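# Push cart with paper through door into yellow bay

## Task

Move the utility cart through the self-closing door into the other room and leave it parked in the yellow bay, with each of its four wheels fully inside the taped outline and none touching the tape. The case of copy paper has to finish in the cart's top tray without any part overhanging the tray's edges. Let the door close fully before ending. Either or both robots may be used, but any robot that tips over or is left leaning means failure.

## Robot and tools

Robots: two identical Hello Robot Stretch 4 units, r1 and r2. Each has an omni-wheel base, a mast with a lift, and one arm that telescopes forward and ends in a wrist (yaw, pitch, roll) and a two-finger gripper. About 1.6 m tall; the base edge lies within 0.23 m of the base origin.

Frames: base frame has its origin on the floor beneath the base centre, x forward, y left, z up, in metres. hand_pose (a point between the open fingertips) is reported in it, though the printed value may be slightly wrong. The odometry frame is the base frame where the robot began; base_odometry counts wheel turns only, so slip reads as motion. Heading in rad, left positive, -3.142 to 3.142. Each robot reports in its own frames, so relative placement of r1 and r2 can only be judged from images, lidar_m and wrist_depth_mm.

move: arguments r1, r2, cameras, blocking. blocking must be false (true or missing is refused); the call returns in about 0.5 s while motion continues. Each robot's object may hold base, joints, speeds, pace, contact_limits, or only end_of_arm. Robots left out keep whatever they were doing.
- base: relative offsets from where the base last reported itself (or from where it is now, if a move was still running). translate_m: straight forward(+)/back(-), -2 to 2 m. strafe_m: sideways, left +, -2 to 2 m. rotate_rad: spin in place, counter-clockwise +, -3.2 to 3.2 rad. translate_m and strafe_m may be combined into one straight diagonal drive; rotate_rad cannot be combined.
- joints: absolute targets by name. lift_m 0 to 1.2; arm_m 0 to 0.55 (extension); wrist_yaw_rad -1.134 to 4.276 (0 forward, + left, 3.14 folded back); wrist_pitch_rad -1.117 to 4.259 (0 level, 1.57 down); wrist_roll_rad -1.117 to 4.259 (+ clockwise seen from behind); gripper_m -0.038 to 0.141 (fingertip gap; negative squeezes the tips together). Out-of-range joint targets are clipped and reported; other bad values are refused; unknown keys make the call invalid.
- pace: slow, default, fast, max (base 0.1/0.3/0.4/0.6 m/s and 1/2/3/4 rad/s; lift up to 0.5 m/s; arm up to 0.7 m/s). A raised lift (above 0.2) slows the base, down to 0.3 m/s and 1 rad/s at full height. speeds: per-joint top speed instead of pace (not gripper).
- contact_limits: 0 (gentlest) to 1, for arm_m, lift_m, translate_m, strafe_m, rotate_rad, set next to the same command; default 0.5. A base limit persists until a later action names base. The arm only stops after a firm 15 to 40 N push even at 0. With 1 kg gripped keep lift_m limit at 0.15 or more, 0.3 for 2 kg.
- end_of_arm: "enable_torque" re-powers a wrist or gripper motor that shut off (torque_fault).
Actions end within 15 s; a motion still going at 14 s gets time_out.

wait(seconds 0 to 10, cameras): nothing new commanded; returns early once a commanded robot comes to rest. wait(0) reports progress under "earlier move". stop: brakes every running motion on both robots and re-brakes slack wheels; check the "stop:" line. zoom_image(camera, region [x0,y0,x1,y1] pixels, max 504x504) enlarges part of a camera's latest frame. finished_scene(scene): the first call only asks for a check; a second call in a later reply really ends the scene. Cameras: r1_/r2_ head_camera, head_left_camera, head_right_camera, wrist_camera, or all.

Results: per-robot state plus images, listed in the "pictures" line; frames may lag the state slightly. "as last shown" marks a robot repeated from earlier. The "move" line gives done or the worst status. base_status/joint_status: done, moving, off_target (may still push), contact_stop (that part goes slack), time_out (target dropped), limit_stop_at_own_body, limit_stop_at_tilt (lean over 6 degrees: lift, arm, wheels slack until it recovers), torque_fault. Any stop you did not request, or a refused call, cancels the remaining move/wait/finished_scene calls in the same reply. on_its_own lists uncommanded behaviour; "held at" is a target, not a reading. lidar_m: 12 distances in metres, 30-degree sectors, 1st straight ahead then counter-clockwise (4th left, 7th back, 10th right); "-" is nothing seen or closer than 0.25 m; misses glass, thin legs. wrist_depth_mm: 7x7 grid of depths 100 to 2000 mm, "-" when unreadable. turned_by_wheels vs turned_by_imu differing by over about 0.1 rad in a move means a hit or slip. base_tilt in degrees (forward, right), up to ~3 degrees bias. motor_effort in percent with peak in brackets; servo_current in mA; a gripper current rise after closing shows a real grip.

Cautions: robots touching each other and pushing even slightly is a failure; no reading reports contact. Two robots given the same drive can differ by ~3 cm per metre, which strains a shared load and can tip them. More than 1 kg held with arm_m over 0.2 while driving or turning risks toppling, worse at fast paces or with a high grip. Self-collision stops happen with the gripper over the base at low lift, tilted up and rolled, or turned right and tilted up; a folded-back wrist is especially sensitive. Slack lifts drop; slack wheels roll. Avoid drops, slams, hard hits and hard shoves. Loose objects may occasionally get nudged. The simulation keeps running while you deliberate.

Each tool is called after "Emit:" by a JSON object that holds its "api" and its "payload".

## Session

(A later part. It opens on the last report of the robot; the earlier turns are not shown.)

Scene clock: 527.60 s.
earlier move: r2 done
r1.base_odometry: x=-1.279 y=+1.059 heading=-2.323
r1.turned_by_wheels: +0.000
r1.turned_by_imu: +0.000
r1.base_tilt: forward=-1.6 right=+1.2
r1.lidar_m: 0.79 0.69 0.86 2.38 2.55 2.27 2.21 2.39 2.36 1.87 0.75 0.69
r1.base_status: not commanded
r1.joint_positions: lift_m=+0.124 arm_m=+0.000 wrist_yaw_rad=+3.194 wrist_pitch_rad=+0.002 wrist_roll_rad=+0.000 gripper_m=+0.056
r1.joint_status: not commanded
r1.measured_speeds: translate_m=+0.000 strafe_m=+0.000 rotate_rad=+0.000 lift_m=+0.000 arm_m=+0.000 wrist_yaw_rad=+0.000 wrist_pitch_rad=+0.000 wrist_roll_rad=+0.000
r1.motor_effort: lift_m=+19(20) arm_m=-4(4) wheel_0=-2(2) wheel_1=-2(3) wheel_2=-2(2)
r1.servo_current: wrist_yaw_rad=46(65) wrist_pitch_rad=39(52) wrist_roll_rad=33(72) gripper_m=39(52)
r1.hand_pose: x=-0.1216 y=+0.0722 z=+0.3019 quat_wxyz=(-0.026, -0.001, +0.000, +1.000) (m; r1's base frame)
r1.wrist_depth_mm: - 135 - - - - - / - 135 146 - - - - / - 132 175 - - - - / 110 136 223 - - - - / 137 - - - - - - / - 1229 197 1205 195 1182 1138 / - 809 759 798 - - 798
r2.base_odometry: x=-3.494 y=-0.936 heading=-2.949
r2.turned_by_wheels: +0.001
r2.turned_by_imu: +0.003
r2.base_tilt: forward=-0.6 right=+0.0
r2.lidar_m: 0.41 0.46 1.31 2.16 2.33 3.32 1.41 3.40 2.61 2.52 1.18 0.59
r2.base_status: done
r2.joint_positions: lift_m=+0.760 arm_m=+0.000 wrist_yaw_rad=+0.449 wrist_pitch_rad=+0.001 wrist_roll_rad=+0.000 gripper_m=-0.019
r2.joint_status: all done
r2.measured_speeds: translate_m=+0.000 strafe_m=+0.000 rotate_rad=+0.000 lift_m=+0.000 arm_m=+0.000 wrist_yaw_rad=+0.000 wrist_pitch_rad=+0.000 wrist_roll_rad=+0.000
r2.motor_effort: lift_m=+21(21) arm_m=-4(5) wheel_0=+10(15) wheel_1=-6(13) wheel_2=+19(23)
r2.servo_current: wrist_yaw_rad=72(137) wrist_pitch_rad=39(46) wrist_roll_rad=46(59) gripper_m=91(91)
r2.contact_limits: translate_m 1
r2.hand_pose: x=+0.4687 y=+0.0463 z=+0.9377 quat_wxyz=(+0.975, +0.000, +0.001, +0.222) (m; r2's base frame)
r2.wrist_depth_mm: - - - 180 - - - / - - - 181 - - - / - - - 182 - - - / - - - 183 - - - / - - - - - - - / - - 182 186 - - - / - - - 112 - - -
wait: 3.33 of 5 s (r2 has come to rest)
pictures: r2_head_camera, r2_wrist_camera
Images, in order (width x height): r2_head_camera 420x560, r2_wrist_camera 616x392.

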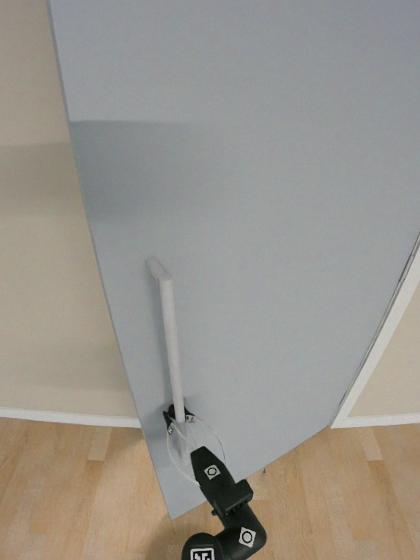

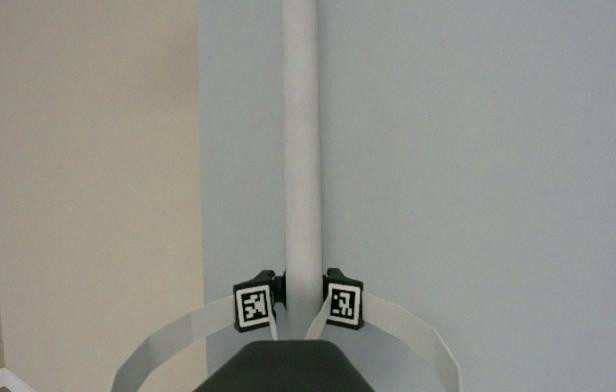

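Emit:
{"api": "move", "payload": {"blocking": false, "r2": {"base": {"translate_m": -0.155, "strafe_m": -0.21}, "joints": {"wrist_yaw_rad": 0.70}, "pace": "slow", "speeds": {"wrist_yaw_rad": 0.1}, "contact_limits": {"translate_m": 1.0}}, "cameras": []}}

Emit:
{"api": "wait", "payload": {"seconds": 5, "cameras": ["r2_wrist_camera", "r1_head_camera"]}}

Scene clock: 539.67 s.
move: r2 moving
r1.base_odometry: x=-1.279 y=+1.059 heading=-2.323
r1.turned_by_wheels: +0.000
r1.turned_by_imu: +0.000
r1.base_tilt: forward=-1.6 right=+1.3
r1.lidar_m: 0.80 0.75 0.85 2.37 2.55 2.26 2.21 2.35 2.34 1.86 0.77 0.65
r1.base_status: not commanded
r1.joint_positions: lift_m=+0.124 arm_m=+0.000 wrist_yaw_rad=+3.194 wrist_pitch_rad=+0.002 wrist_roll_rad=+0.000 gripper_m=+0.056
r1.joint_status: not commanded
r1.measured_speeds: translate_m=+0.000 strafe_m=+0.000 rotate_rad=+0.000 lift_m=+0.000 arm_m=+0.000 wrist_yaw_rad=+0.000 wrist_pitch_rad=+0.000 wrist_roll_rad=+0.000
r1.motor_effort: lift_m=+20(20) arm_m=-4(4) wheel_0=-2(2) wheel_1=-2(2) wheel_2=-2(2)
r1.servo_current: wrist_yaw_rad=59(59) wrist_pitch_rad=46(52) wrist_roll_rad=46(59) gripper_m=46(46)
r1.hand_pose: x=-0.1216 y=+0.0722 z=+0.3019 quat_wxyz=(-0.026, -0.001, +0.000, +1.000) (m; r1's base frame)
r1.wrist_depth_mm: - 135 - - - - - / - 135 146 - - - - / - 132 175 - - - - / 110 136 223 - - - - / 137 - - - - - - / - 1229 196 1229 196 1160 1118 / - 809 759 798 - - 788
r2.base_odometry: x=-3.489 y=-0.924 heading=-2.948
r2.turned_by_wheels: +0.002
r2.turned_by_imu: +0.002
r2.base_tilt: forward=-0.7 right=+0.1
r2.lidar_m: 0.38 0.44 1.38 2.18 2.31 3.31 1.42 3.41 2.58 2.52 1.18 0.59
r2.base_status: translate_m moving; strafe_m moving
r2.joint_positions: lift_m=+0.760 arm_m=+0.000 wrist_yaw_rad=+0.487 wrist_pitch_rad=+0.001 wrist_roll_rad=+0.000 gripper_m=-0.019
r2.joint_status: wrist_yaw_rad moving
r2.measured_speeds: translate_m=-0.029 strafe_m=-0.040 rotate_rad=+0.000 lift_m=+0.000 arm_m=+0.000 wrist_yaw_rad=+0.097 wrist_pitch_rad=+0.000 wrist_roll_rad=+0.000
r2.motor_effort: lift_m=+20(21) arm_m=-4(4) wheel_0=+7(12) wheel_1=-12(13) wheel_2=+21(22)
r2.servo_current: wrist_yaw_rad=7(91) wrist_pitch_rad=39(46) wrist_roll_rad=52(59) gripper_m=91(91)
r2.contact_limits: translate_m 1
r2.hand_pose: x=+0.4667 y=+0.0578 z=+0.9377 quat_wxyz=(+0.970, +0.000, +0.000, +0.241) (m; r2's base frame)
r2.wrist_depth_mm: - - - 181 - - - / - - - 182 - - - / - - - 182 - - - / - - - 183 - - - / - - - - - - - / - - 180 187 179 - - / - - - 112 - - -
pictures: none
No camera images: "cameras" was empty.

Scene clock: 543.03 s.
earlier move: r2 done
r1.base_odometry: x=-1.279 y=+1.059 heading=-2.323
r1.turned_by_wheels: +0.000
r1.turned_by_imu: +0.000
r1.base_tilt: forward=-1.6 right=+1.3
r1.lidar_m: 0.88 0.74 0.88 2.41 2.54 2.26 2.20 2.36 2.37 1.85 0.74 0.68
r1.base_status: not commanded
r1.joint_positions: lift_m=+0.124 arm_m=+0.000 wrist_yaw_rad=+3.194 wrist_pitch_rad=+0.002 wrist_roll_rad=+0.000 gripper_m=+0.056
r1.joint_status: not commanded
r1.measured_speeds: translate_m=+0.000 strafe_m=+0.000 rotate_rad=+0.000 lift_m=+0.000 arm_m=+0.000 wrist_yaw_rad=+0.000 wrist_pitch_rad=+0.000 wrist_roll_rad=+0.000
r1.motor_effort: lift_m=+19(20) arm_m=-4(4) wheel_0=-1(2) wheel_1=-2(3) wheel_2=-2(2)
r1.servo_current: wrist_yaw_rad=33(59) wrist_pitch_rad=46(52) wrist_roll_rad=52(65) gripper_m=39(46)
r1.hand_pose: x=-0.1216 y=+0.0722 z=+0.3019 quat_wxyz=(-0.026, -0.001, +0.000, +1.000) (m; r1's base frame)
r1.wrist_depth_mm: - 135 - - - - - / - 135 146 - - - - / - 132 174 - - - - / 110 136 223 - - - - / 137 - - - - - - / - 1229 197 1205 196 1160 1118 / - 820 768 798 - - 809
r2.base_odometry: x=-3.383 y=-0.700 heading=-2.947
r2.turned_by_wheels: +0.001
r2.turned_by_imu: +0.003
r2.base_tilt: forward=-0.7 right=+0.1
r2.lidar_m: 0.39 0.38 1.58 2.38 2.53 1.43 1.23 3.12 2.36 2.30 1.35 0.78
r2.base_status: done
r2.joint_positions: lift_m=+0.760 arm_m=+0.000 wrist_yaw_rad=+0.713 wrist_pitch_rad=+0.001 wrist_roll_rad=+0.000 gripper_m=-0.019
r2.joint_status: all done
r2.measured_speeds: translate_m=+0.000 strafe_m=+0.000 rotate_rad=+0.000 lift_m=+0.000 arm_m=+0.000 wrist_yaw_rad=+0.000 wrist_pitch_rad=+0.000 wrist_roll_rad=+0.000
r2.motor_effort: lift_m=+20(21) arm_m=-4(5) wheel_0=+16(20) wheel_1=-3(13) wheel_2=+16(22)
r2.servo_current: wrist_yaw_rad=78(104) wrist_pitch_rad=39(46) wrist_roll_rad=46(59) gripper_m=91(98)
r2.contact_limits: translate_m 1
r2.hand_pose: x=+0.4462 y=+0.1226 z=+0.9377 quat_wxyz=(+0.937, +0.000, +0.000, +0.349) (m; r2's base frame)
r2.wrist_depth_mm: - - - 181 - - - / - - - 181 - - - / - - - 183 - - - / - - - 184 - - - / - - - - - - - / - - 183 185 163 - - / - 1983 - 112 - - -
wait: 3.37 of 5 s (r2 has come to rest)
pictures: r1_head_camera, r2_wrist_camera
Images, in order (width x height): r1_head_camera 420x560, r2_wrist_camera 616x392.

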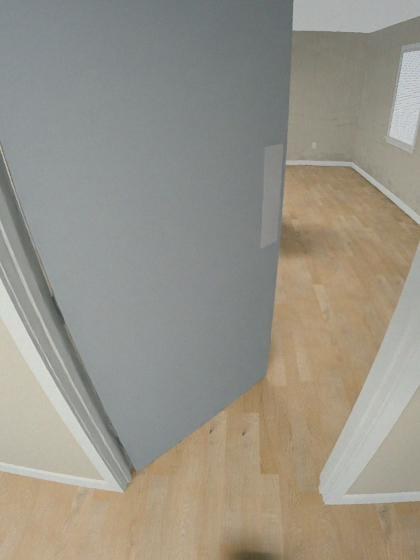

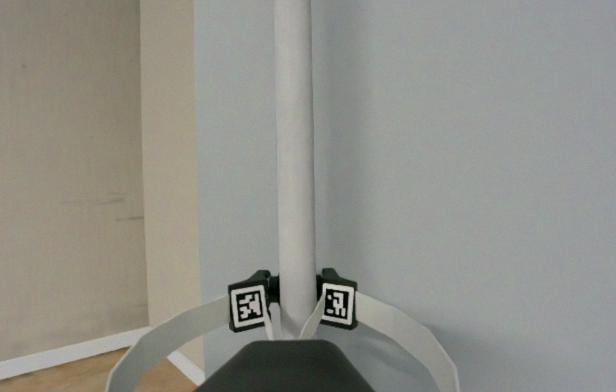

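Emit:
{"api": "move", "payload": {"blocking": false, "r2": {"base": {"translate_m": -0.103, "strafe_m": -0.2415}, "joints": {"wrist_yaw_rad": 0.962}, "pace": "slow", "speeds": {"wrist_yaw_rad": 0.095}, "contact_limits": {"translate_m": 1.0}}, "cameras": []}}

Emit:
{"api": "wait", "payload": {"seconds": 5, "cameras": ["r2_wrist_camera"]}}

Emit:
{"api": "move", "payload": {"blocking": false, "r2": {"base": {"translate_m": -0.032, "strafe_m": -0.264}, "joints": {"wrist_yaw_rad": 1.224}, "pace": "slow", "speeds": {"wrist_yaw_rad": 0.1}, "contact_limits": {"translate_m": 1.0}}, "cameras": []}}

Emit:
{"api": "wait", "payload": {"seconds": 5, "cameras": ["r2_wrist_camera", "r2_head_camera"]}}

Scene clock: 565.73 s.
move: r2 moving
r1.base_odometry: x=-1.279 y=+1.059 heading=-2.323
r1.turned_by_wheels: +0.000
r1.turned_by_imu: +0.000
r1.base_tilt: forward=-1.6 right=+1.3
r1.lidar_m: 0.86 0.75 0.85 2.42 2.58 2.28 2.19 2.38 2.36 1.84 0.77 0.67
r1.base_status: not commanded
r1.joint_positions: lift_m=+0.124 arm_m=+0.000 wrist_yaw_rad=+3.194 wrist_pitch_rad=+0.002 wrist_roll_rad=+0.000 gripper_m=+0.056
r1.joint_status: not commanded
r1.measured_speeds: translate_m=+0.000 strafe_m=+0.000 rotate_rad=+0.000 lift_m=+0.000 arm_m=+0.000 wrist_yaw_rad=+0.000 wrist_pitch_rad=+0.000 wrist_roll_rad=+0.000
r1.motor_effort: lift_m=+20(20) arm_m=-4(4) wheel_0=-1(2) wheel_1=-2(2) wheel_2=-2(2)
r1.servo_current: wrist_yaw_rad=52(65) wrist_pitch_rad=39(52) wrist_roll_rad=52(65) gripper_m=33(52)
r1.hand_pose: x=-0.1216 y=+0.0722 z=+0.3019 quat_wxyz=(-0.026, -0.001, +0.000, +1.000) (m; r1's base frame)
r1.wrist_depth_mm: - 135 - - - - - / - 135 146 - - - - / - 132 174 - - - - / 110 136 223 - - - - / 137 - - - - - - / - 1229 197 1205 196 1182 1118 / - 809 768 798 - - 809
r2.base_odometry: x=-3.380 y=-0.688 heading=-2.945
r2.turned_by_wheels: +0.002
r2.turned_by_imu: +0.003
r2.base_tilt: forward=-0.7 right=+0.1
r2.lidar_m: 0.40 0.42 1.59 2.38 2.55 1.42 1.25 3.08 2.35 2.30 1.36 0.76
r2.base_status: translate_m moving; strafe_m moving
r2.joint_positions: lift_m=+0.760 arm_m=+0.000 wrist_yaw_rad=+0.750 wrist_pitch_rad=+0.001 wrist_roll_rad=+0.000 gripper_m=-0.019
r2.joint_status: wrist_yaw_rad moving
r2.measured_speeds: translate_m=-0.019 strafe_m=-0.046 rotate_rad=+0.003 lift_m=+0.000 arm_m=+0.000 wrist_yaw_rad=+0.091 wrist_pitch_rad=+0.000 wrist_roll_rad=+0.000
r2.motor_effort: lift_m=+21(21) arm_m=-4(4) wheel_0=+17(20) wheel_1=-10(11) wheel_2=+17(18)
r2.servo_current: wrist_yaw_rad=65(91) wrist_pitch_rad=39(39) wrist_roll_rad=33(59) gripper_m=91(98)
r2.contact_limits: translate_m 1
r2.hand_pose: x=+0.4416 y=+0.1326 z=+0.9377 quat_wxyz=(+0.931, +0.000, +0.000, +0.366) (m; r2's base frame)
r2.wrist_depth_mm: - - - 180 - - - / - - - 181 - - - / - - - 181 - - - / - - - 183 - - - / - - - - - - - / - - 183 185 176 - - / - 1921 - 112 - - -
pictures: none
No camera images: "cameras" was empty.

Scene clock: 569.13 s.
earlier move: r2 done
r1.base_odometry: x=-1.279 y=+1.059 heading=-2.323
r1.turned_by_wheels: +0.000
r1.turned_by_imu: +0.000
r1.base_tilt: forward=-1.6 right=+1.3
r1.lidar_m: 1.00 0.77 0.83 2.39 2.56 2.29 2.20 2.37 2.35 1.86 0.80 0.68
r1.base_status: not commanded
r1.joint_positions: lift_m=+0.124 arm_m=+0.000 wrist_yaw_rad=+3.194 wrist_pitch_rad=+0.002 wrist_roll_rad=+0.000 gripper_m=+0.056
r1.joint_status: not commanded
r1.measured_speeds: translate_m=+0.000 strafe_m=+0.000 rotate_rad=+0.000 lift_m=+0.000 arm_m=+0.000 wrist_yaw_rad=+0.000 wrist_pitch_rad=+0.000 wrist_roll_rad=+0.000
r1.motor_effort: lift_m=+19(20) arm_m=-4(4) wheel_0=-2(2) wheel_1=-2(3) wheel_2=-2(2)
r1.servo_current: wrist_yaw_rad=65(72) wrist_pitch_rad=39(59) wrist_roll_rad=46(65) gripper_m=39(52)
r1.hand_pose: x=-0.1216 y=+0.0722 z=+0.3019 quat_wxyz=(-0.026, -0.001, +0.000, +1.000) (m; r1's base frame)
r1.wrist_depth_mm: - 135 - - - - - / - 135 146 - - - - / - 132 174 - - - - / 110 136 223 - - - - / 137 - - - - - - / - 1229 197 1205 195 1138 1138 / - 820 759 798 - - 809
r2.base_odometry: x=-3.329 y=-0.444 heading=-2.945
r2.turned_by_wheels: +0.000
r2.turned_by_imu: +0.004
r2.base_tilt: forward=-0.6 right=+0.1
r2.lidar_m: 0.53 0.37 1.66 2.62 2.80 1.19 1.19 2.77 2.10 2.05 1.46 1.11
r2.base_status: done
r2.joint_positions: lift_m=+0.760 arm_m=+0.000 wrist_yaw_rad=+0.975 wrist_pitch_rad=+0.001 wrist_roll_rad=+0.000 gripper_m=-0.019
r2.joint_status: all done
r2.measured_speeds: translate_m=+0.000 strafe_m=+0.000 rotate_rad=+0.000 lift_m=+0.000 arm_m=+0.000 wrist_yaw_rad=+0.000 wrist_pitch_rad=+0.000 wrist_roll_rad=+0.000
r2.motor_effort: lift_m=+20(21) arm_m=-4(5) wheel_0=+17(22) wheel_1=-3(12) wheel_2=+13(19)
r2.servo_current: wrist_yaw_rad=78(91) wrist_pitch_rad=39(46) wrist_roll_rad=52(59) gripper_m=85(98)
r2.contact_limits: translate_m 1
r2.hand_pose: x=+0.4052 y=+0.1895 z=+0.9377 quat_wxyz=(+0.884, +0.000, +0.000, +0.468) (m; r2's base frame)
r2.wrist_depth_mm: - - - 180 - - - / - - - 181 - - - / - - - 182 - - - / - - - 183 - - - / - - - - - - - / - - 185 185 - - - / - 1921 - 112 - - -
wait: 3.40 of 5 s (r2 has come to rest)
pictures: r2_wrist_camera
Images, in order (width x height): r2_wrist_camera 616x392.

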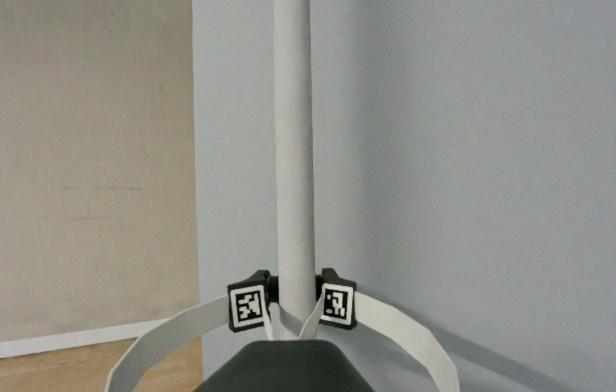

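Scene clock: 569.63 s.
move: r2 moving
r1.base_odometry: x=-1.279 y=+1.059 heading=-2.323
r1.turned_by_wheels: +0.000
r1.turned_by_imu: +0.000
r1.base_tilt: forward=-1.5 right=+1.3
r1.lidar_m: 0.99 0.74 0.85 2.38 2.54 2.27 2.21 2.37 2.36 1.85 0.75 0.68
r1.base_status: not commanded
r1.joint_positions: lift_m=+0.124 arm_m=+0.000 wrist_yaw_rad=+3.194 wrist_pitch_rad=+0.002 wrist_roll_rad=+0.000 gripper_m=+0.056
r1.joint_status: not commanded
r1.measured_speeds: translate_m=+0.000 strafe_m=+0.000 rotate_rad=+0.000 lift_m=+0.000 arm_m=+0.000 wrist_yaw_rad=+0.000 wrist_pitch_rad=+0.000 wrist_roll_rad=+0.000
r1.motor_effort: lift_m=+20(20) arm_m=-4(4) wheel_0=-1(2) wheel_1=-2(2) wheel_2=-2(2)
r1.servo_current: wrist_yaw_rad=59(65) wrist_pitch_rad=46(46) wrist_roll_rad=52(72) gripper_m=39(46)
r1.hand_pose: x=-0.1216 y=+0.0722 z=+0.3019 quat_wxyz=(-0.026, -0.001, +0.000, +1.000) (m; r1's base frame)
r1.wrist_depth_mm: - 135 - - - - - / - 135 146 - - - - / - 132 174 - - - - / 110 136 223 - - - - / 137 - - - - - - / - 1205 197 1205 196 1160 1118 / - 809 759 798 - - 809
r2.base_odometry: x=-3.330 y=-0.430 heading=-2.943
r2.turned_by_wheels: +0.002
r2.turned_by_imu: +0.002
r2.base_tilt: forward=-0.7 right=+0.0
r2.lidar_m: 0.51 0.35 1.70 2.61 2.82 1.21 1.17 2.75 2.11 2.04 1.46 1.10
r2.base_status: translate_m moving; strafe_m moving
r2.joint_positions: lift_m=+0.760 arm_m=+0.000 wrist_yaw_rad=+1.013 wrist_pitch_rad=+0.001 wrist_roll_rad=+0.000 gripper_m=-0.019
r2.joint_status: wrist_yaw_rad moving
r2.measured_speeds: translate_m=-0.006 strafe_m=-0.053 rotate_rad=-0.001 lift_m=+0.000 arm_m=+0.000 wrist_yaw_rad=+0.097 wrist_pitch_rad=+0.000 wrist_roll_rad=+0.000
r2.motor_effort: lift_m=+20(21) arm_m=-4(4) wheel_0=+20(24) wheel_1=-10(10) wheel_2=+14(16)
r2.servo_current: wrist_yaw_rad=52(104) wrist_pitch_rad=33(46) wrist_roll_rad=59(59) gripper_m=85(91)
r2.contact_limits: translate_m 1
r2.hand_pose: x=+0.3978 y=+0.1984 z=+0.9377 quat_wxyz=(+0.874, +0.000, +0.000, +0.485) (m; r2's base frame)
r2.wrist_depth_mm: - - - 180 - - - / - - - 182 - - - / - - - 182 - - - / - - - 182 - - - / - - - - - - - / - - 186 184 175 - - / - 1921 - 112 - - -
pictures: none
No camera images: "cameras" was empty.

Scene clock: 573.00 s.
earlier move: r2 done
r1.base_odometry: x=-1.279 y=+1.059 heading=-2.323
r1.turned_by_wheels: +0.000
r1.turned_by_imu: +0.000
r1.base_tilt: forward=-1.5 right=+1.3
r1.lidar_m: 1.14 0.75 0.83 2.40 2.55 2.30 2.20 2.38 2.37 1.87 0.76 0.68
r1.base_status: not commanded
r1.joint_positions: lift_m=+0.124 arm_m=+0.000 wrist_yaw_rad=+3.194 wrist_pitch_rad=+0.002 wrist_roll_rad=+0.000 gripper_m=+0.056
r1.joint_status: not commanded
r1.measured_speeds: translate_m=+0.000 strafe_m=+0.000 rotate_rad=+0.000 lift_m=+0.000 arm_m=+0.000 wrist_yaw_rad=+0.000 wrist_pitch_rad=+0.000 wrist_roll_rad=+0.000
r1.motor_effort: lift_m=+20(20) arm_m=-4(4) wheel_0=-1(2) wheel_1=-2(3) wheel_2=-2(2)
r1.servo_current: wrist_yaw_rad=33(65) wrist_pitch_rad=46(52) wrist_roll_rad=39(72) gripper_m=39(46)
r1.hand_pose: x=-0.1216 y=+0.0722 z=+0.3019 quat_wxyz=(-0.026, -0.001, +0.000, +1.000) (m; r1's base frame)
r1.wrist_depth_mm: - 135 - - - - - / - 135 146 - - - - / - 132 174 - - - - / 110 136 223 - - - - / 137 - - - - - - / - 1229 197 1182 196 1182 1118 / - 809 759 798 - - 798
r2.base_odometry: x=-3.350 y=-0.179 heading=-2.943
r2.turned_by_wheels: +0.000
r2.turned_by_imu: +0.005
r2.base_tilt: forward=-0.7 right=+0.0
r2.lidar_m: 0.65 0.34 0.37 2.87 3.09 1.24 1.57 2.40 1.86 1.81 1.48 1.11
r2.base_status: done
r2.joint_positions: lift_m=+0.760 arm_m=+0.000 wrist_yaw_rad=+1.238 wrist_pitch_rad=+0.001 wrist_roll_rad=+0.000 gripper_m=-0.019
r2.joint_status: all done
r2.measured_speeds: translate_m=+0.000 strafe_m=+0.000 rotate_rad=+0.000 lift_m=+0.000 arm_m=+0.000 wrist_yaw_rad=+0.000 wrist_pitch_rad=+0.000 wrist_roll_rad=+0.000
r2.motor_effort: lift_m=+20(21) arm_m=-4(5) wheel_0=+17(24) wheel_1=-3(10) wheel_2=+10(16)
r2.servo_current: wrist_yaw_rad=91(117) wrist_pitch_rad=46(46) wrist_roll_rad=52(65) gripper_m=91(98)
r2.contact_limits: translate_m 1
r2.hand_pose: x=+0.3477 y=+0.2441 z=+0.9377 quat_wxyz=(+0.814, +0.000, +0.000, +0.580) (m; r2's base frame)
r2.wrist_depth_mm: - - - 178 - - - / - - 252 180 - - - / - - - 182 - - - / - - - 183 - - - / - - - 185 - - - / - - 185 185 - - - / - - - 112 - - -
wait: 3.37 of 5 s (r2 has come to rest)
pictures: r2_head_camera, r2_wrist_camera
Images, in order (width x height): r2_head_camera 420x560, r2_wrist_camera 616x392.

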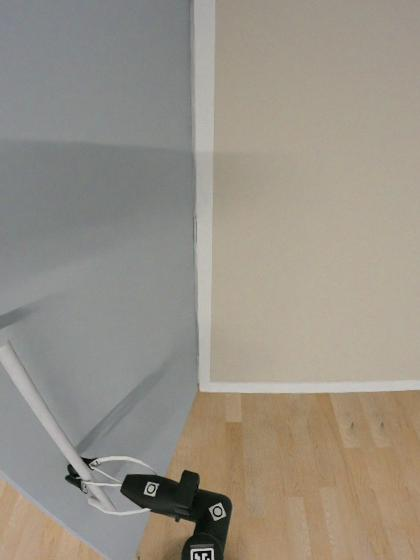

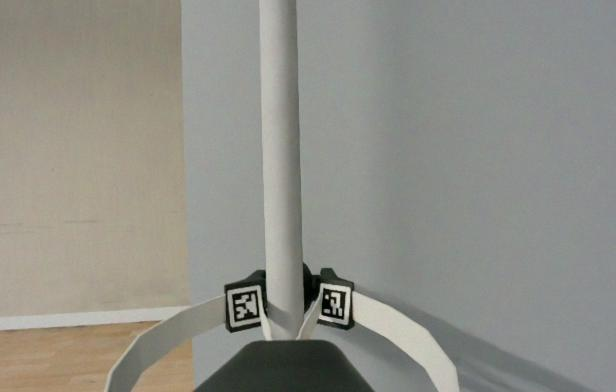

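Emit:
{"api": "move", "payload": {"blocking": false, "r2": {"base": {"translate_m": 0.030, "strafe_m": -0.248}, "joints": {"wrist_yaw_rad": 1.488}, "pace": "slow", "speeds": {"wrist_yaw_rad": 0.1}, "contact_limits": {"translate_m": 1.0}}, "cameras": []}}

Emit:
{"api": "wait", "payload": {"seconds": 5, "cameras": ["r2_wrist_camera", "r2_head_camera"]}}

Scene clock: 594.80 s.
move: r2 moving
r1.base_odometry: x=-1.279 y=+1.059 heading=-2.323
r1.turned_by_wheels: +0.000
r1.turned_by_imu: +0.000
r1.base_tilt: forward=-1.6 right=+1.3
r1.lidar_m: 1.17 0.75 0.89 2.40 2.55 2.27 2.22 2.36 2.36 1.87 0.71 0.68
r1.base_status: not commanded
r1.joint_positions: lift_m=+0.124 arm_m=+0.000 wrist_yaw_rad=+3.194 wrist_pitch_rad=+0.002 wrist_roll_rad=+0.000 gripper_m=+0.056
r1.joint_status: not commanded
r1.measured_speeds: translate_m=+0.000 strafe_m=+0.000 rotate_rad=+0.000 lift_m=+0.000 arm_m=+0.000 wrist_yaw_rad=+0.000 wrist_pitch_rad=+0.000 wrist_roll_rad=+0.000
r1.motor_effort: lift_m=+20(20) arm_m=-4(4) wheel_0=-1(2) wheel_1=-2(3) wheel_2=-2(2)
r1.servo_current: wrist_yaw_rad=39(65) wrist_pitch_rad=39(46) wrist_roll_rad=59(65) gripper_m=46(46)
r1.hand_pose: x=-0.1216 y=+0.0722 z=+0.3019 quat_wxyz=(-0.026, -0.001, +0.000, +1.000) (m; r1's base frame)
r1.wrist_depth_mm: - 135 - - - - - / - 135 146 - - - - / - 132 174 - - - - / 110 135 223 - - - - / 137 - - - - - - / - 1229 197 1205 196 1160 1118 / - 820 759 798 - - 809
r2.base_odometry: x=-3.354 y=-0.166 heading=-2.942
r2.turned_by_wheels: +0.001
r2.turned_by_imu: +0.001
r2.base_tilt: forward=-0.6 right=+0.0
r2.lidar_m: 0.65 0.35 0.36 2.91 3.08 1.26 1.57 2.39 1.83 1.79 1.48 1.13
r2.base_status: translate_m moving; strafe_m moving
r2.joint_positions: lift_m=+0.760 arm_m=+0.000 wrist_yaw_rad=+1.274 wrist_pitch_rad=+0.001 wrist_roll_rad=+0.000 gripper_m=-0.019
r2.joint_status: wrist_yaw_rad moving
r2.measured_speeds: translate_m=+0.006 strafe_m=-0.052 rotate_rad=+0.000 lift_m=+0.000 arm_m=+0.000 wrist_yaw_rad=+0.094 wrist_pitch_rad=+0.000 wrist_roll_rad=+0.000
r2.motor_effort: lift_m=+20(21) arm_m=-4(5) wheel_0=+18(22) wheel_1=-7(8) wheel_2=-1(8)
r2.servo_current: wrist_yaw_rad=65(98) wrist_pitch_rad=39(46) wrist_roll_rad=39(52) gripper_m=91(91)
r2.contact_limits: translate_m 1
r2.hand_pose: x=+0.3389 y=+0.2502 z=+0.9377 quat_wxyz=(+0.804, +0.000, +0.000, +0.595) (m; r2's base frame)
r2.wrist_depth_mm: - - - 181 - - - / - - - 182 - - - / - - - 181 - - - / - - - 185 - - - / - - - - - - - / - - 186 184 173 - - / - 1983 - 112 - - -
pictures: none
No camera images: "cameras" was empty.

Scene clock: 598.00 s.
earlier move: r2 done
r1.base_odometry: x=-1.279 y=+1.059 heading=-2.323
r1.turned_by_wheels: +0.000
r1.turned_by_imu: +0.000
r1.base_tilt: forward=-1.6 right=+1.3
r1.lidar_m: 1.51 0.76 0.86 2.41 2.56 2.27 2.18 2.39 2.36 1.89 0.76 0.66
r1.base_status: not commanded
r1.joint_positions: lift_m=+0.124 arm_m=+0.000 wrist_yaw_rad=+3.194 wrist_pitch_rad=+0.002 wrist_roll_rad=+0.000 gripper_m=+0.056
r1.joint_status: not commanded
r1.measured_speeds: translate_m=+0.000 strafe_m=+0.000 rotate_rad=+0.000 lift_m=+0.000 arm_m=+0.000 wrist_yaw_rad=+0.000 wrist_pitch_rad=+0.000 wrist_roll_rad=+0.000
r1.motor_effort: lift_m=+19(20) arm_m=-4(4) wheel_0=-1(2) wheel_1=-2(3) wheel_2=-2(2)
r1.servo_current: wrist_yaw_rad=46(72) wrist_pitch_rad=33(52) wrist_roll_rad=52(72) gripper_m=39(46)
r1.hand_pose: x=-0.1216 y=+0.0722 z=+0.3019 quat_wxyz=(-0.026, -0.001, +0.000, +1.000) (m; r1's base frame)
r1.wrist_depth_mm: - 135 - - - - - / - 135 146 - - - - / - 132 174 - - - - / 110 136 223 - - - - / 137 - - - - - - / - 1205 196 1205 196 1160 1138 / - 798 768 798 - - 809
r2.base_odometry: x=-3.428 y=+0.057 heading=-2.942
r2.turned_by_wheels: +0.000
r2.turned_by_imu: +0.003
r2.base_tilt: forward=-0.7 right=+0.0
r2.lidar_m: 0.94 0.32 0.33 3.14 3.37 1.40 - 2.10 1.60 1.55 1.38 1.08
r2.base_status: done
r2.joint_positions: lift_m=+0.760 arm_m=+0.000 wrist_yaw_rad=+1.496 wrist_pitch_rad=+0.001 wrist_roll_rad=+0.000 gripper_m=-0.019
r2.joint_status: all done
r2.measured_speeds: translate_m=+0.000 strafe_m=+0.000 rotate_rad=+0.000 lift_m=+0.000 arm_m=+0.000 wrist_yaw_rad=+0.000 wrist_pitch_rad=+0.000 wrist_roll_rad=+0.000
r2.motor_effort: lift_m=+21(21) arm_m=-4(5) wheel_0=+13(23) wheel_1=-2(9) wheel_2=-5(8)
r2.servo_current: wrist_yaw_rad=59(104) wrist_pitch_rad=39(46) wrist_roll_rad=33(59) gripper_m=85(98)
r2.contact_limits: translate_m 1
r2.hand_pose: x=+0.2795 y=+0.2811 z=+0.9377 quat_wxyz=(+0.733, +0.000, +0.000, +0.680) (m; r2's base frame)
r2.wrist_depth_mm: - - - 179 - - - / - - - 181 - - - / - - - 183 - - - / - - - 184 - - - / - - - 185 - - - / - - 185 185 - - - / - 1983 - 112 - - -
wait: 3.20 of 5 s (r2 has come to rest)
pictures: r2_head_camera, r2_wrist_camera
Images, in order (width x height): r2_head_camera 420x560, r2_wrist_camera 616x392.

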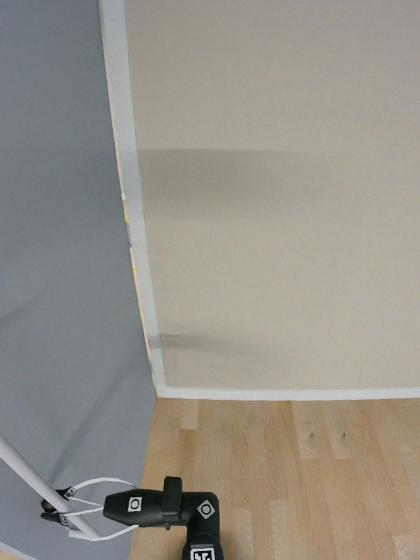

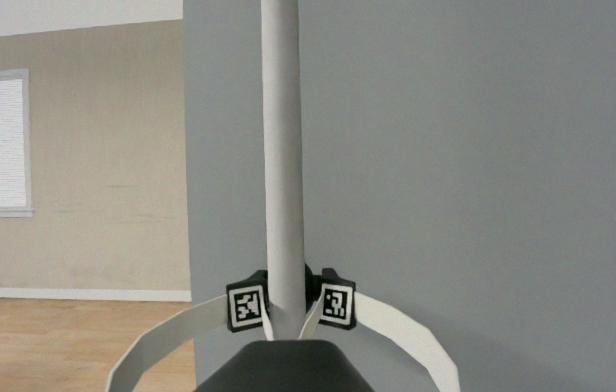

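Emit:
{"api": "move", "payload": {"blocking": false, "r2": {"base": {"translate_m": 0.073, "strafe_m": -0.197}, "joints": {"wrist_yaw_rad": 1.698}, "pace": "slow", "speeds": {"wrist_yaw_rad": 0.1}, "contact_limits": {"translate_m": 1.0}}, "r1": {"joints": {"lift_m": 0.86, "wrist_yaw_rad": 0.0, "gripper_m": 0.141}}, "cameras": []}}

Emit:
{"api": "wait", "payload": {"seconds": 5, "cameras": ["r2_wrist_camera", "r1_head_camera", "r1_wrist_camera", "r2_head_left_camera"]}}

Scene clock: 635.00 s.
move: r1 moving; r2 moving
r1.base_odometry: x=-1.279 y=+1.059 heading=-2.323
r1.turned_by_wheels: +0.000
r1.turned_by_imu: +0.000
r1.base_tilt: forward=-1.6 right=+1.3
r1.lidar_m: 1.56 0.76 0.84 2.41 2.54 2.26 2.21 2.35 2.36 1.84 0.78 0.66
r1.base_status: not commanded
r1.joint_positions: lift_m=+0.162 arm_m=+0.000 wrist_yaw_rad=+2.607 wrist_pitch_rad=+0.002 wrist_roll_rad=+0.000 gripper_m=+0.075
r1.joint_status: lift_m moving; wrist_yaw_rad moving; gripper_m moving
r1.measured_speeds: translate_m=+0.000 strafe_m=+0.000 rotate_rad=+0.000 lift_m=+0.146 arm_m=+0.000 wrist_yaw_rad=-1.821 wrist_pitch_rad=+0.000 wrist_roll_rad=+0.000
r1.motor_effort: lift_m=+25(26) arm_m=-4(4) wheel_0=-1(2) wheel_1=-2(2) wheel_2=-2(2)
r1.servo_current: wrist_yaw_rad=85(124) wrist_pitch_rad=39(46) wrist_roll_rad=46(59) gripper_m=85(85)
r1.hand_pose: x=-0.0328 y=+0.2221 z=+0.3395 quat_wxyz=(+0.264, -0.001, +0.000, +0.965) (m; r1's base frame)
r1.wrist_depth_mm: - - - - - - - / - - - - - - - / - - - - - - - / - - - - - - - / - - - - - - - / 1336 1336 194 1336 198 1255 1229 / 946 891 778 878 842 904 866
r2.base_odometry: x=-3.435 y=+0.068 heading=-2.942
r2.turned_by_wheels: +0.000
r2.turned_by_imu: +0.001
r2.base_tilt: forward=-0.6 right=+0.0
r2.lidar_m: 1.00 0.33 0.33 3.14 3.37 1.37 - 2.08 1.56 1.55 1.38 1.07
r2.base_status: translate_m moving; strafe_m moving
r2.joint_positions: lift_m=+0.760 arm_m=+0.000 wrist_yaw_rad=+1.535 wrist_pitch_rad=+0.001 wrist_roll_rad=+0.000 gripper_m=-0.019
r2.joint_status: wrist_yaw_rad moving
r2.measured_speeds: translate_m=+0.018 strafe_m=-0.047 rotate_rad=-0.002 lift_m=+0.000 arm_m=+0.000 wrist_yaw_rad=+0.091 wrist_pitch_rad=+0.000 wrist_roll_rad=+0.000
r2.motor_effort: lift_m=+20(21) arm_m=-4(4) wheel_0=+17(21) wheel_1=-7(7) wheel_2=-2(6)
r2.servo_current: wrist_yaw_rad=20(59) wrist_pitch_rad=39(46) wrist_roll_rad=39(52) gripper_m=91(91)
r2.contact_limits: translate_m 1
r2.hand_pose: x=+0.2687 y=+0.2850 z=+0.9377 quat_wxyz=(+0.720, +0.000, +0.000, +0.694) (m; r2's base frame)
r2.wrist_depth_mm: - - - 180 - - - / - - - 181 - - - / - - - 181 - - - / - - - - - - - / - - - - - - - / - - 186 185 176 - - / - 1921 - 112 - - -
pictures: none
No camera images: "cameras" was empty.

Scene clock: 637.87 s.
earlier move: r1 moving; r2 done
r1.base_odometry: x=-1.279 y=+1.059 heading=-2.323
r1.turned_by_wheels: +0.000
r1.turned_by_imu: +0.000
r1.base_tilt: forward=-1.6 right=+1.3
r1.lidar_m: 2.99 0.75 0.84 2.39 2.55 2.29 2.20 2.37 2.37 1.88 0.75 0.68
r1.base_status: not commanded
r1.joint_positions: lift_m=+0.858 arm_m=+0.000 wrist_yaw_rad=+0.003 wrist_pitch_rad=+0.002 wrist_roll_rad=+0.000 gripper_m=+0.141
r1.joint_status: lift_m moving; wrist_yaw_rad moving; the others done
r1.measured_speeds: translate_m=+0.000 strafe_m=+0.000 rotate_rad=+0.000 lift_m=+0.029 arm_m=+0.000 wrist_yaw_rad=+0.000 wrist_pitch_rad=+0.000 wrist_roll_rad=+0.000
r1.motor_effort: lift_m=+24(28) arm_m=+3(4) wheel_0=-1(2) wheel_1=-2(3) wheel_2=-2(2)
r1.servo_current: wrist_yaw_rad=59(124) wrist_pitch_rad=46(46) wrist_roll_rad=33(65) gripper_m=39(91)
r1.hand_pose: x=+0.4595 y=-0.0867 z=+1.0361 quat_wxyz=(+1.000, +0.000, +0.001, +0.001) (m; r1's base frame)
r1.wrist_depth_mm: - - - - - - - / - - - - - - - / - - - - - - - / - - - - - - - / - - - - - - - / - 194 - - - 196 - / - - - 151 - - -
r2.base_odometry: x=-3.538 y=+0.236 heading=-2.942
r2.turned_by_wheels: +0.000
r2.turned_by_imu: +0.003
r2.base_tilt: forward=-0.7 right=+0.0
r2.lidar_m: 0.94 0.46 0.27 3.32 1.94 1.56 4.20 1.80 1.41 1.36 1.30 0.99
r2.base_status: done
r2.joint_positions: lift_m=+0.760 arm_m=+0.000 wrist_yaw_rad=+1.707 wrist_pitch_rad=+0.001 wrist_roll_rad=+0.000 gripper_m=-0.019
r2.joint_status: all done
r2.measured_speeds: translate_m=+0.000 strafe_m=+0.000 rotate_rad=+0.000 lift_m=+0.000 arm_m=+0.000 wrist_yaw_rad=+0.000 wrist_pitch_rad=+0.000 wrist_roll_rad=+0.000
r2.motor_effort: lift_m=+20(21) arm_m=-4(5) wheel_0=+15(21) wheel_1=+0(9) wheel_2=-4(6)
r2.servo_current: wrist_yaw_rad=59(85) wrist_pitch_rad=39(46) wrist_roll_rad=39(59) gripper_m=85(98)
r2.contact_limits: translate_m 1
r2.hand_pose: x=+0.2185 y=+0.2976 z=+0.9377 quat_wxyz=(+0.657, +0.000, +0.000, +0.754) (m; r2's base frame)
r2.wrist_depth_mm: - - - 180 - - - / - - - 180 - - - / - - - 181 - - - / - - - 183 - - - / - - - 185 - - - / - - 185 184 - - - / - 1983 - 112 - - -
wait: 2.87 of 5 s (r2 has come to rest)
pictures: r1_head_camera, r1_wrist_camera, r2_head_left_camera, r2_wrist_camera
Images, in order (width x height): r1_head_camera 420x560, r1_wrist_camera 616x392, r2_head_left_camera 420x672, r2_wrist_camera 616x392.

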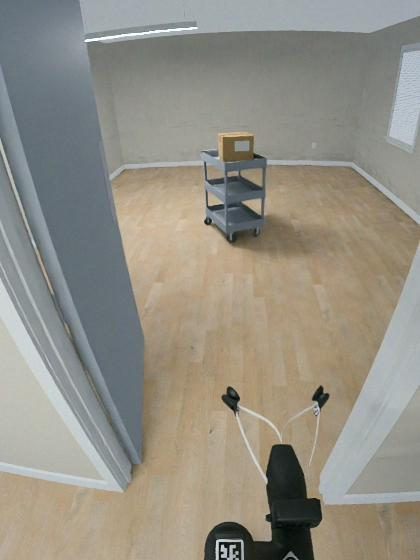

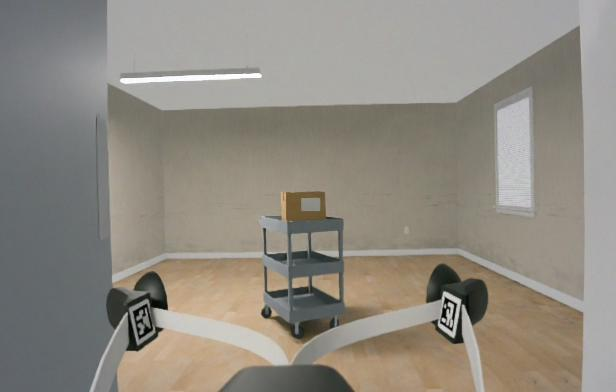

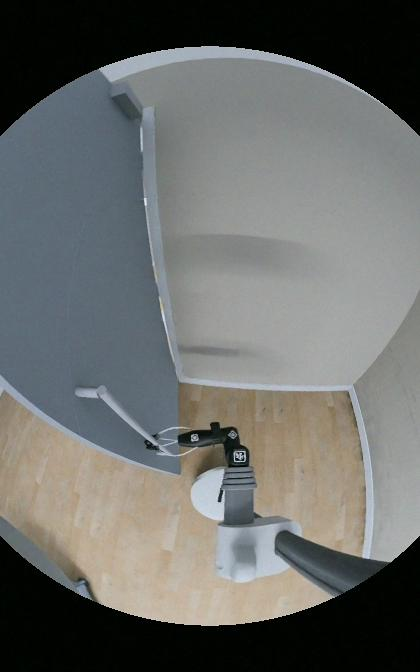

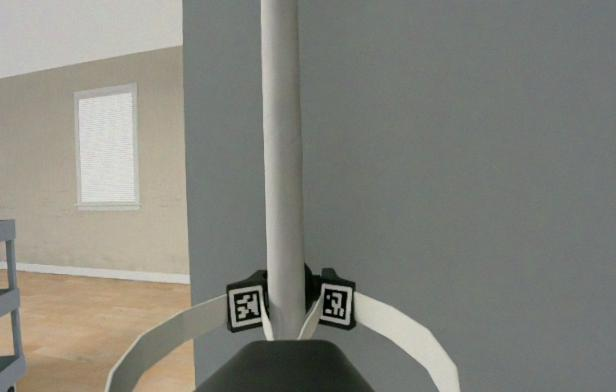

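Emit:
{"api": "zoom_image", "payload": {"camera": "r1_wrist_camera", "region": [200, 150, 420, 360]}}

Scaled by 2.291.

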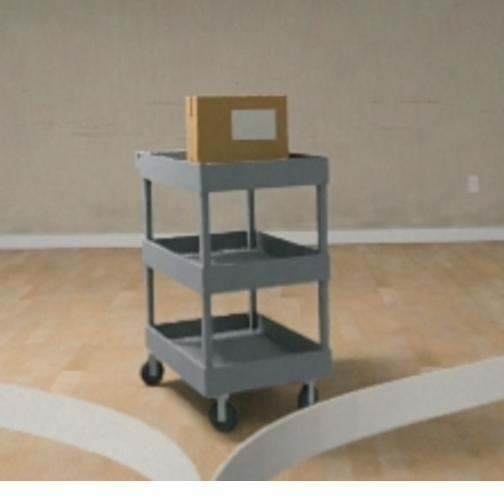

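Emit:
{"api": "move", "payload": {"blocking": false, "r1": {"base": {"translate_m": 1.9}}, "cameras": []}}

Emit:
{"api": "wait", "payload": {"seconds": 3, "cameras": ["r1_head_camera"]}}

Emit:
{"api": "wait", "payload": {"seconds": 6, "cameras": ["r1_head_camera", "r1_wrist_camera"]}}

Scene clock: 694.40 s.
earlier move: r1 done
move: r1 moving
r1.base_odometry: x=-1.301 y=+1.036 heading=-2.323
r1.turned_by_wheels: +0.000
r1.turned_by_imu: +0.000
r1.base_tilt: forward=-1.6 right=+1.3
r1.lidar_m: 2.93 0.71 0.82 2.42 2.55 2.31 2.25 2.38 2.38 1.78 0.72 0.67
r1.base_status: translate_m moving
r1.joint_positions: lift_m=+0.860 arm_m=+0.000 wrist_yaw_rad=+0.003 wrist_pitch_rad=+0.002 wrist_roll_rad=+0.000 gripper_m=+0.141
r1.joint_status: all done
r1.measured_speeds: translate_m=+0.122 strafe_m=+0.000 rotate_rad=+0.000 lift_m=+0.000 arm_m=+0.000 wrist_yaw_rad=+0.000 wrist_pitch_rad=+0.000 wrist_roll_rad=+0.000
r1.motor_effort: lift_m=+24(24) arm_m=+4(4) wheel_0=+6(8) wheel_1=+6(7) wheel_2=-8(9)
r1.servo_current: wrist_yaw_rad=52(59) wrist_pitch_rad=39(46) wrist_roll_rad=39(65) gripper_m=33(46)
r1.hand_pose: x=+0.4595 y=-0.0867 z=+1.0372 quat_wxyz=(+1.000, +0.000, +0.001, +0.001) (m; r1's base frame)
r1.wrist_depth_mm: - - - - - - - / - - - - - - - / - - - - - - - / - - - - - - - / - - - - - - - / - 197 - - - 196 - / - - - 148 - - -
r2.base_odometry: x=-3.538 y=+0.236 heading=-2.942
r2.turned_by_wheels: +0.000
r2.turned_by_imu: +0.000
r2.base_tilt: forward=-0.7 right=+0.0
r2.lidar_m: 0.95 0.47 0.29 3.33 1.94 1.57 4.20 1.83 1.41 1.37 1.30 0.99
r2.base_status: not commanded
r2.joint_positions: lift_m=+0.760 arm_m=+0.000 wrist_yaw_rad=+1.707 wrist_pitch_rad=+0.001 wrist_roll_rad=+0.000 gripper_m=-0.019
r2.joint_status: not commanded
r2.measured_speeds: translate_m=+0.000 strafe_m=+0.000 rotate_rad=+0.000 lift_m=+0.000 arm_m=+0.000 wrist_yaw_rad=+0.000 wrist_pitch_rad=+0.000 wrist_roll_rad=+0.000
r2.motor_effort: lift_m=+21(21) arm_m=-4(4) wheel_0=+13(15) wheel_1=-1(1) wheel_2=-4(5)
r2.servo_current: wrist_yaw_rad=65(65) wrist_pitch_rad=39(46) wrist_roll_rad=39(52) gripper_m=85(98)
r2.contact_limits: translate_m 1
r2.hand_pose: x=+0.2185 y=+0.2976 z=+0.9377 quat_wxyz=(+0.657, +0.000, +0.000, +0.754) (m; r2's base frame)
r2.wrist_depth_mm: - - - 179 - - - / - - - 180 - - - / - - - 182 - - - / - - - 183 - - - / - - - 185 - - - / - - 184 184 - - - / - 1983 - 112 - - -
pictures: none
No camera images: "cameras" was empty.

Scene clock: 697.40 s.
earlier move: r1 moving
r1.base_odometry: x=-1.874 y=+0.423 heading=-2.323
r1.turned_by_wheels: +0.000
r1.turned_by_imu: +0.000
r1.base_tilt: forward=-1.6 right=+1.3
r1.lidar_m: 2.12 0.75 0.46 0.40 0.44 3.16 3.08 3.25 0.45 0.80 2.47 3.57
r1.base_status: translate_m moving
r1.joint_positions: lift_m=+0.860 arm_m=+0.000 wrist_yaw_rad=+0.003 wrist_pitch_rad=+0.002 wrist_roll_rad=+0.000 gripper_m=+0.141
r1.joint_status: all done
r1.measured_speeds: translate_m=+0.300 strafe_m=+0.000 rotate_rad=+0.002 lift_m=+0.000 arm_m=+0.000 wrist_yaw_rad=+0.000 wrist_pitch_rad=+0.000 wrist_roll_rad=+0.000
r1.motor_effort: lift_m=+24(24) arm_m=+4(4) wheel_0=+7(10) wheel_1=+3(7) wheel_2=-5(11)
r1.servo_current: wrist_yaw_rad=46(78) wrist_pitch_rad=39(52) wrist_roll_rad=33(65) gripper_m=39(52)
r1.hand_pose: x=+0.4595 y=-0.0867 z=+1.0372 quat_wxyz=(+1.000, +0.000, +0.001, +0.001) (m; r1's base frame)
r1.wrist_depth_mm: - - - - - - - / - - - - - - - / - - - - - - - / - - - - - - - / - - - - - - - / - 211 - - - 196 - / - - - 152 - - -
r2.base_odometry: x=-3.538 y=+0.236 heading=-2.942
r2.turned_by_wheels: +0.000
r2.turned_by_imu: +0.000
r2.base_tilt: forward=-0.7 right=+0.1
r2.lidar_m: 0.95 0.45 0.30 3.31 1.90 1.57 4.20 1.83 1.41 1.34 1.29 0.99
r2.base_status: not commanded
r2.joint_positions: lift_m=+0.760 arm_m=+0.000 wrist_yaw_rad=+1.707 wrist_pitch_rad=+0.001 wrist_roll_rad=+0.000 gripper_m=-0.019
r2.joint_status: not commanded
r2.measured_speeds: translate_m=+0.000 strafe_m=+0.000 rotate_rad=+0.000 lift_m=+0.000 arm_m=+0.000 wrist_yaw_rad=+0.000 wrist_pitch_rad=+0.000 wrist_roll_rad=+0.000
r2.motor_effort: lift_m=+20(21) arm_m=-4(5) wheel_0=+14(15) wheel_1=-1(1) wheel_2=-4(5)
r2.servo_current: wrist_yaw_rad=52(78) wrist_pitch_rad=39(52) wrist_roll_rad=52(59) gripper_m=91(98)
r2.contact_limits: translate_m 1
r2.hand_pose: x=+0.2185 y=+0.2976 z=+0.9377 quat_wxyz=(+0.657, +0.000, +0.000, +0.754) (m; r2's base frame)
r2.wrist_depth_mm: - - - 179 - - - / - - - 180 - - - / - - - 182 - - - / - - - 183 - - - / - - - 185 - - - / - - 185 185 - - - / - 1921 - 112 - - -
wait: 3.00 s; no rest
pictures: r1_head_camera
Images, in order (width x height): r1_head_camera 420x560.

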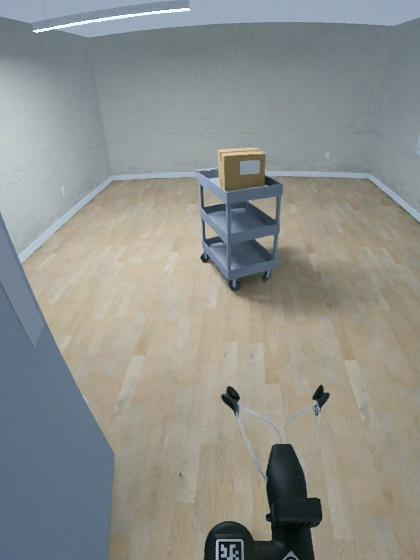

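Scene clock: 701.70 s.
earlier move: r1 done
r1.base_odometry: x=-2.577 y=-0.328 heading=-2.323
r1.turned_by_wheels: +0.000
r1.turned_by_imu: +0.001
r1.base_tilt: forward=-1.6 right=+1.3
r1.lidar_m: 1.09 3.13 2.37 0.69 0.60 0.72 4.22 1.27 1.84 2.41 2.56 1.26
r1.base_status: done
r1.joint_positions: lift_m=+0.860 arm_m=+0.000 wrist_yaw_rad=+0.003 wrist_pitch_rad=+0.002 wrist_roll_rad=+0.000 gripper_m=+0.141
r1.joint_status: all done
r1.measured_speeds: translate_m=+0.000 strafe_m=+0.000 rotate_rad=+0.000 lift_m=+0.000 arm_m=+0.000 wrist_yaw_rad=+0.000 wrist_pitch_rad=+0.000 wrist_roll_rad=+0.000
r1.motor_effort: lift_m=+24(24) arm_m=+4(4) wheel_0=+1(10) wheel_1=+2(7) wheel_2=+0(11)
r1.servo_current: wrist_yaw_rad=33(78) wrist_pitch_rad=39(52) wrist_roll_rad=59(65) gripper_m=46(52)
r1.hand_pose: x=+0.4595 y=-0.0867 z=+1.0372 quat_wxyz=(+1.000, +0.000, +0.001, +0.001) (m; r1's base frame)
r1.wrist_depth_mm: - - - - - - - / - - - - - - - / - - - - - - - / - - - - - - - / - - - 1118 - - - / - 211 - - 192 196 - / - - - 148 - - -
r2.base_odometry: x=-3.538 y=+0.236 heading=-2.942
r2.turned_by_wheels: +0.000
r2.turned_by_imu: +0.001
r2.base_tilt: forward=-0.7 right=+0.0
r2.lidar_m: 0.95 0.44 0.27 0.72 0.75 1.56 4.23 1.84 1.41 1.34 1.29 0.96
r2.base_status: not commanded
r2.joint_positions: lift_m=+0.760 arm_m=+0.000 wrist_yaw_rad=+1.707 wrist_pitch_rad=+0.001 wrist_roll_rad=+0.000 gripper_m=-0.019
r2.joint_status: not commanded
r2.measured_speeds: translate_m=+0.000 strafe_m=+0.000 rotate_rad=+0.000 lift_m=+0.000 arm_m=+0.000 wrist_yaw_rad=+0.000 wrist_pitch_rad=+0.000 wrist_roll_rad=+0.000
r2.motor_effort: lift_m=+20(21) arm_m=-4(5) wheel_0=+14(15) wheel_1=-1(1) wheel_2=-4(5)
r2.servo_current: wrist_yaw_rad=65(78) wrist_pitch_rad=39(52) wrist_roll_rad=33(59) gripper_m=98(98)
r2.contact_limits: translate_m 1
r2.hand_pose: x=+0.2185 y=+0.2976 z=+0.9377 quat_wxyz=(+0.657, +0.000, +0.000, +0.754) (m; r2's base frame)
r2.wrist_depth_mm: - - - 180 - - - / - - - 180 - - - / - - - 182 - - - / - - 1008 183 - - - / - - - 185 - - - / - - 185 185 - - - / - 1983 - 112 - - -
wait: 4.30 of 6 s (r1 has come to rest)
pictures: r1_head_camera, r1_wrist_camera
Images, in order (width x height): r1_head_camera 420x560, r1_wrist_camera 616x392.

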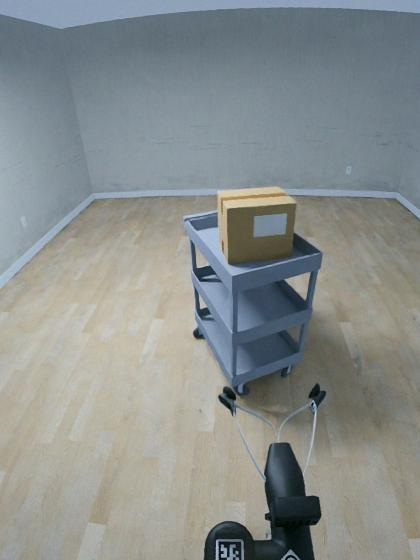

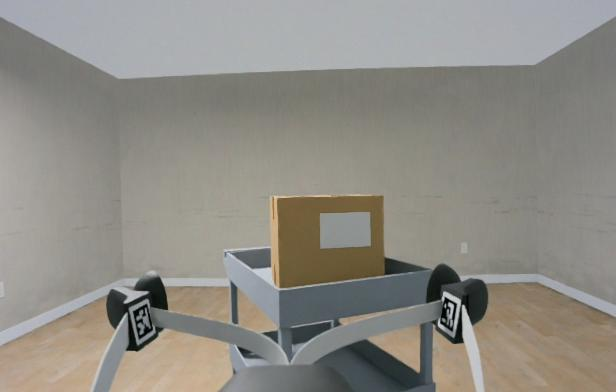

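Emit:
{"api": "zoom_image", "payload": {"camera": "r1_head_camera", "region": [170, 170, 340, 300]}}

Emit:
{"api": "zoom_image", "payload": {"camera": "r1_wrist_camera", "region": [210, 180, 460, 380]}}

Scaled by 2.965 from the camera's 420x560 image, which has a finer 600x800 frame.

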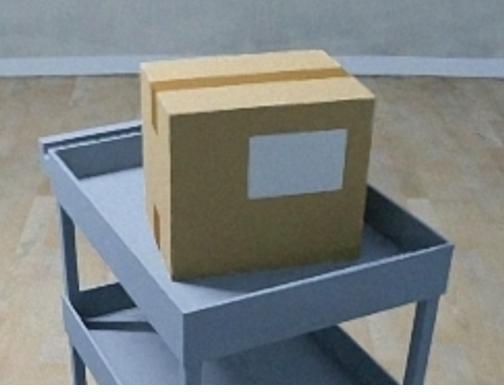

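Scaled by 2.016.

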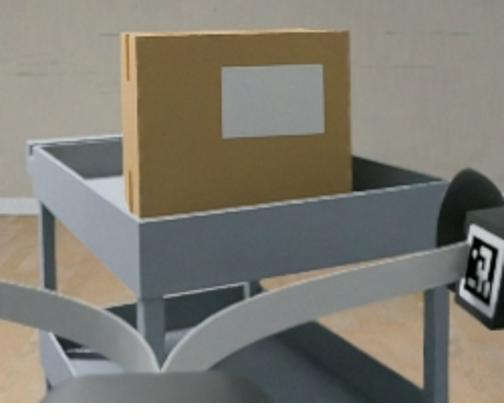

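Emit:
{"api": "move", "payload": {"blocking": false, "r1": {"base": {"translate_m": 0.40, "strafe_m": -0.133}, "joints": {"lift_m": 0.649, "wrist_roll_rad": 1.57}}, "cameras": []}}

Emit:
{"api": "wait", "payload": {"seconds": 6, "cameras": ["r1_head_camera", "r1_wrist_camera"]}}

Scene clock: 754.77 s.
move: r1 moving
r1.base_odometry: x=-2.606 y=-0.344 heading=-2.323
r1.turned_by_wheels: +0.000
r1.turned_by_imu: +0.000
r1.base_tilt: forward=-1.6 right=+1.3
r1.lidar_m: 1.06 3.12 2.38 0.75 0.62 0.73 - 1.28 1.82 2.40 2.59 1.24
r1.base_status: translate_m moving; strafe_m moving
r1.joint_positions: lift_m=+0.822 arm_m=+0.000 wrist_yaw_rad=+0.003 wrist_pitch_rad=+0.002 wrist_roll_rad=+0.582 gripper_m=+0.141
r1.joint_status: lift_m moving; wrist_roll_rad moving
r1.measured_speeds: translate_m=+0.121 strafe_m=-0.041 rotate_rad=-0.001 lift_m=-0.146 arm_m=+0.000 wrist_yaw_rad=+0.000 wrist_pitch_rad=+0.000 wrist_roll_rad=+1.820
r1.motor_effort: lift_m=+13(23) arm_m=+4(4) wheel_0=+10(10) wheel_1=+3(5) wheel_2=-7(9)
r1.servo_current: wrist_yaw_rad=46(59) wrist_pitch_rad=39(52) wrist_roll_rad=78(104) gripper_m=46(46)
r1.hand_pose: x=+0.4595 y=-0.0867 z=+1.0001 quat_wxyz=(+0.958, +0.287, +0.001, +0.001) (m; r1's base frame)
r1.wrist_depth_mm: - - - - - - - / - - - - - - - / - - - - - - - / - - - 1098 - - - / - - - 1078 - - - / - 213 - 1182 192 196 1756 / - - - 149 - 1464 1430
r2.base_odometry: x=-3.538 y=+0.236 heading=-2.942
r2.turned_by_wheels: +0.000
r2.turned_by_imu: +0.000
r2.base_tilt: forward=-0.7 right=+0.1
r2.lidar_m: 0.94 0.46 0.28 0.72 0.72 1.57 4.24 1.85 1.41 1.37 1.26 0.97
r2.base_status: not commanded
r2.joint_positions: lift_m=+0.760 arm_m=+0.000 wrist_yaw_rad=+1.707 wrist_pitch_rad=+0.001 wrist_roll_rad=+0.000 gripper_m=-0.019
r2.joint_status: not commanded
r2.measured_speeds: translate_m=+0.000 strafe_m=+0.000 rotate_rad=+0.000 lift_m=+0.000 arm_m=+0.000 wrist_yaw_rad=+0.000 wrist_pitch_rad=+0.000 wrist_roll_rad=+0.000
r2.motor_effort: lift_m=+20(21) arm_m=-4(4) wheel_0=+14(15) wheel_1=+0(1) wheel_2=-4(5)
r2.servo_current: wrist_yaw_rad=59(72) wrist_pitch_rad=39(39) wrist_roll_rad=52(59) gripper_m=85(91)
r2.contact_limits: translate_m 1
r2.hand_pose: x=+0.2185 y=+0.2976 z=+0.9377 quat_wxyz=(+0.657, +0.000, +0.000, +0.754) (m; r2's base frame)
r2.wrist_depth_mm: - - - 179 - - - / - - - 180 - - - / - - 917 182 - - - / - - - 183 - - - / - - - 185 - - - / - - 185 185 - - - / - 1983 - 112 - - -
pictures: none
No camera images: "cameras" was empty.

Scene clock: 757.10 s.
earlier move: r1 done
r1.base_odometry: x=-2.948 y=-0.529 heading=-2.323
r1.turned_by_wheels: +0.000
r1.turned_by_imu: -0.001
r1.base_tilt: forward=-1.6 right=+1.3
r1.lidar_m: 0.71 3.26 2.49 2.40 0.93 0.97 1.62 1.67 2.34 2.30 2.44 0.89
r1.base_status: done
r1.joint_positions: lift_m=+0.649 arm_m=+0.000 wrist_yaw_rad=+0.003 wrist_pitch_rad=+0.002 wrist_roll_rad=+1.568 gripper_m=+0.141
r1.joint_status: all done
r1.measured_speeds: translate_m=+0.000 strafe_m=+0.000 rotate_rad=+0.000 lift_m=+0.000 arm_m=+0.000 wrist_yaw_rad=+0.000 wrist_pitch_rad=+0.000 wrist_roll_rad=+0.000
r1.motor_effort: lift_m=+13(23) arm_m=+4(4) wheel_0=+2(11) wheel_1=+2(6) wheel_2=+0(10)
r1.servo_current: wrist_yaw_rad=39(72) wrist_pitch_rad=33(52) wrist_roll_rad=46(104) gripper_m=39(46)
r1.hand_pose: x=+0.4595 y=-0.0867 z=+0.8271 quat_wxyz=(+0.708, +0.706, +0.002, +0.000) (m; r1's base frame)
r1.wrist_depth_mm: - - - - - 1661 1182 / - - - - - 1618 1182 / - - - - - 647 1255 / - - 741 - - 603 - / - - 715 - - 569 - / - 213 699 - - 194 535 / - - - 149 - - 508
r2.base_odometry: x=-3.538 y=+0.236 heading=-2.942
r2.turned_by_wheels: +0.000
r2.turned_by_imu: +0.000
r2.base_tilt: forward=-0.7 right=+0.0
r2.lidar_m: 0.96 0.42 0.29 1.16 0.94 1.58 4.19 1.83 1.38 1.34 1.26 0.99
r2.base_status: not commanded
r2.joint_positions: lift_m=+0.760 arm_m=+0.000 wrist_yaw_rad=+1.707 wrist_pitch_rad=+0.001 wrist_roll_rad=+0.000 gripper_m=-0.019
r2.joint_status: not commanded
r2.measured_speeds: translate_m=+0.000 strafe_m=+0.000 rotate_rad=+0.000 lift_m=+0.000 arm_m=+0.000 wrist_yaw_rad=+0.000 wrist_pitch_rad=+0.000 wrist_roll_rad=+0.000
r2.motor_effort: lift_m=+20(21) arm_m=-4(4) wheel_0=+14(15) wheel_1=+0(1) wheel_2=-5(5)
r2.servo_current: wrist_yaw_rad=59(72) wrist_pitch_rad=33(46) wrist_roll_rad=33(59) gripper_m=91(98)
r2.contact_limits: translate_m 1
r2.hand_pose: x=+0.2185 y=+0.2976 z=+0.9377 quat_wxyz=(+0.657, +0.000, +0.000, +0.754) (m; r2's base frame)
r2.wrist_depth_mm: - - - 179 - - - / - - - 180 - - - / - - - 182 - - - / - 1138 - 184 - - - / - - - 185 - - - / - - 183 185 - - - / - 1921 - 112 - - -
wait: 2.33 of 6 s (r1 has come to rest)
pictures: r1_head_camera, r1_wrist_camera
Images, in order (width x height): r1_head_camera 420x560, r1_wrist_camera 616x392.

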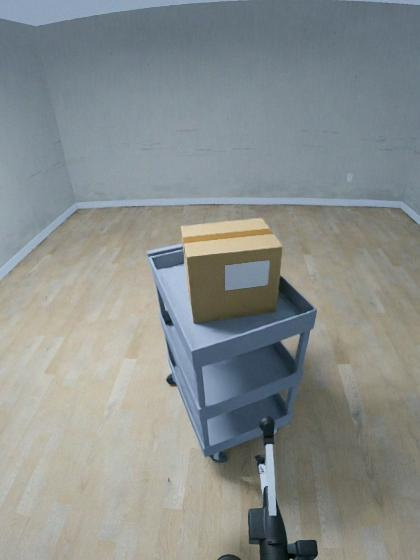

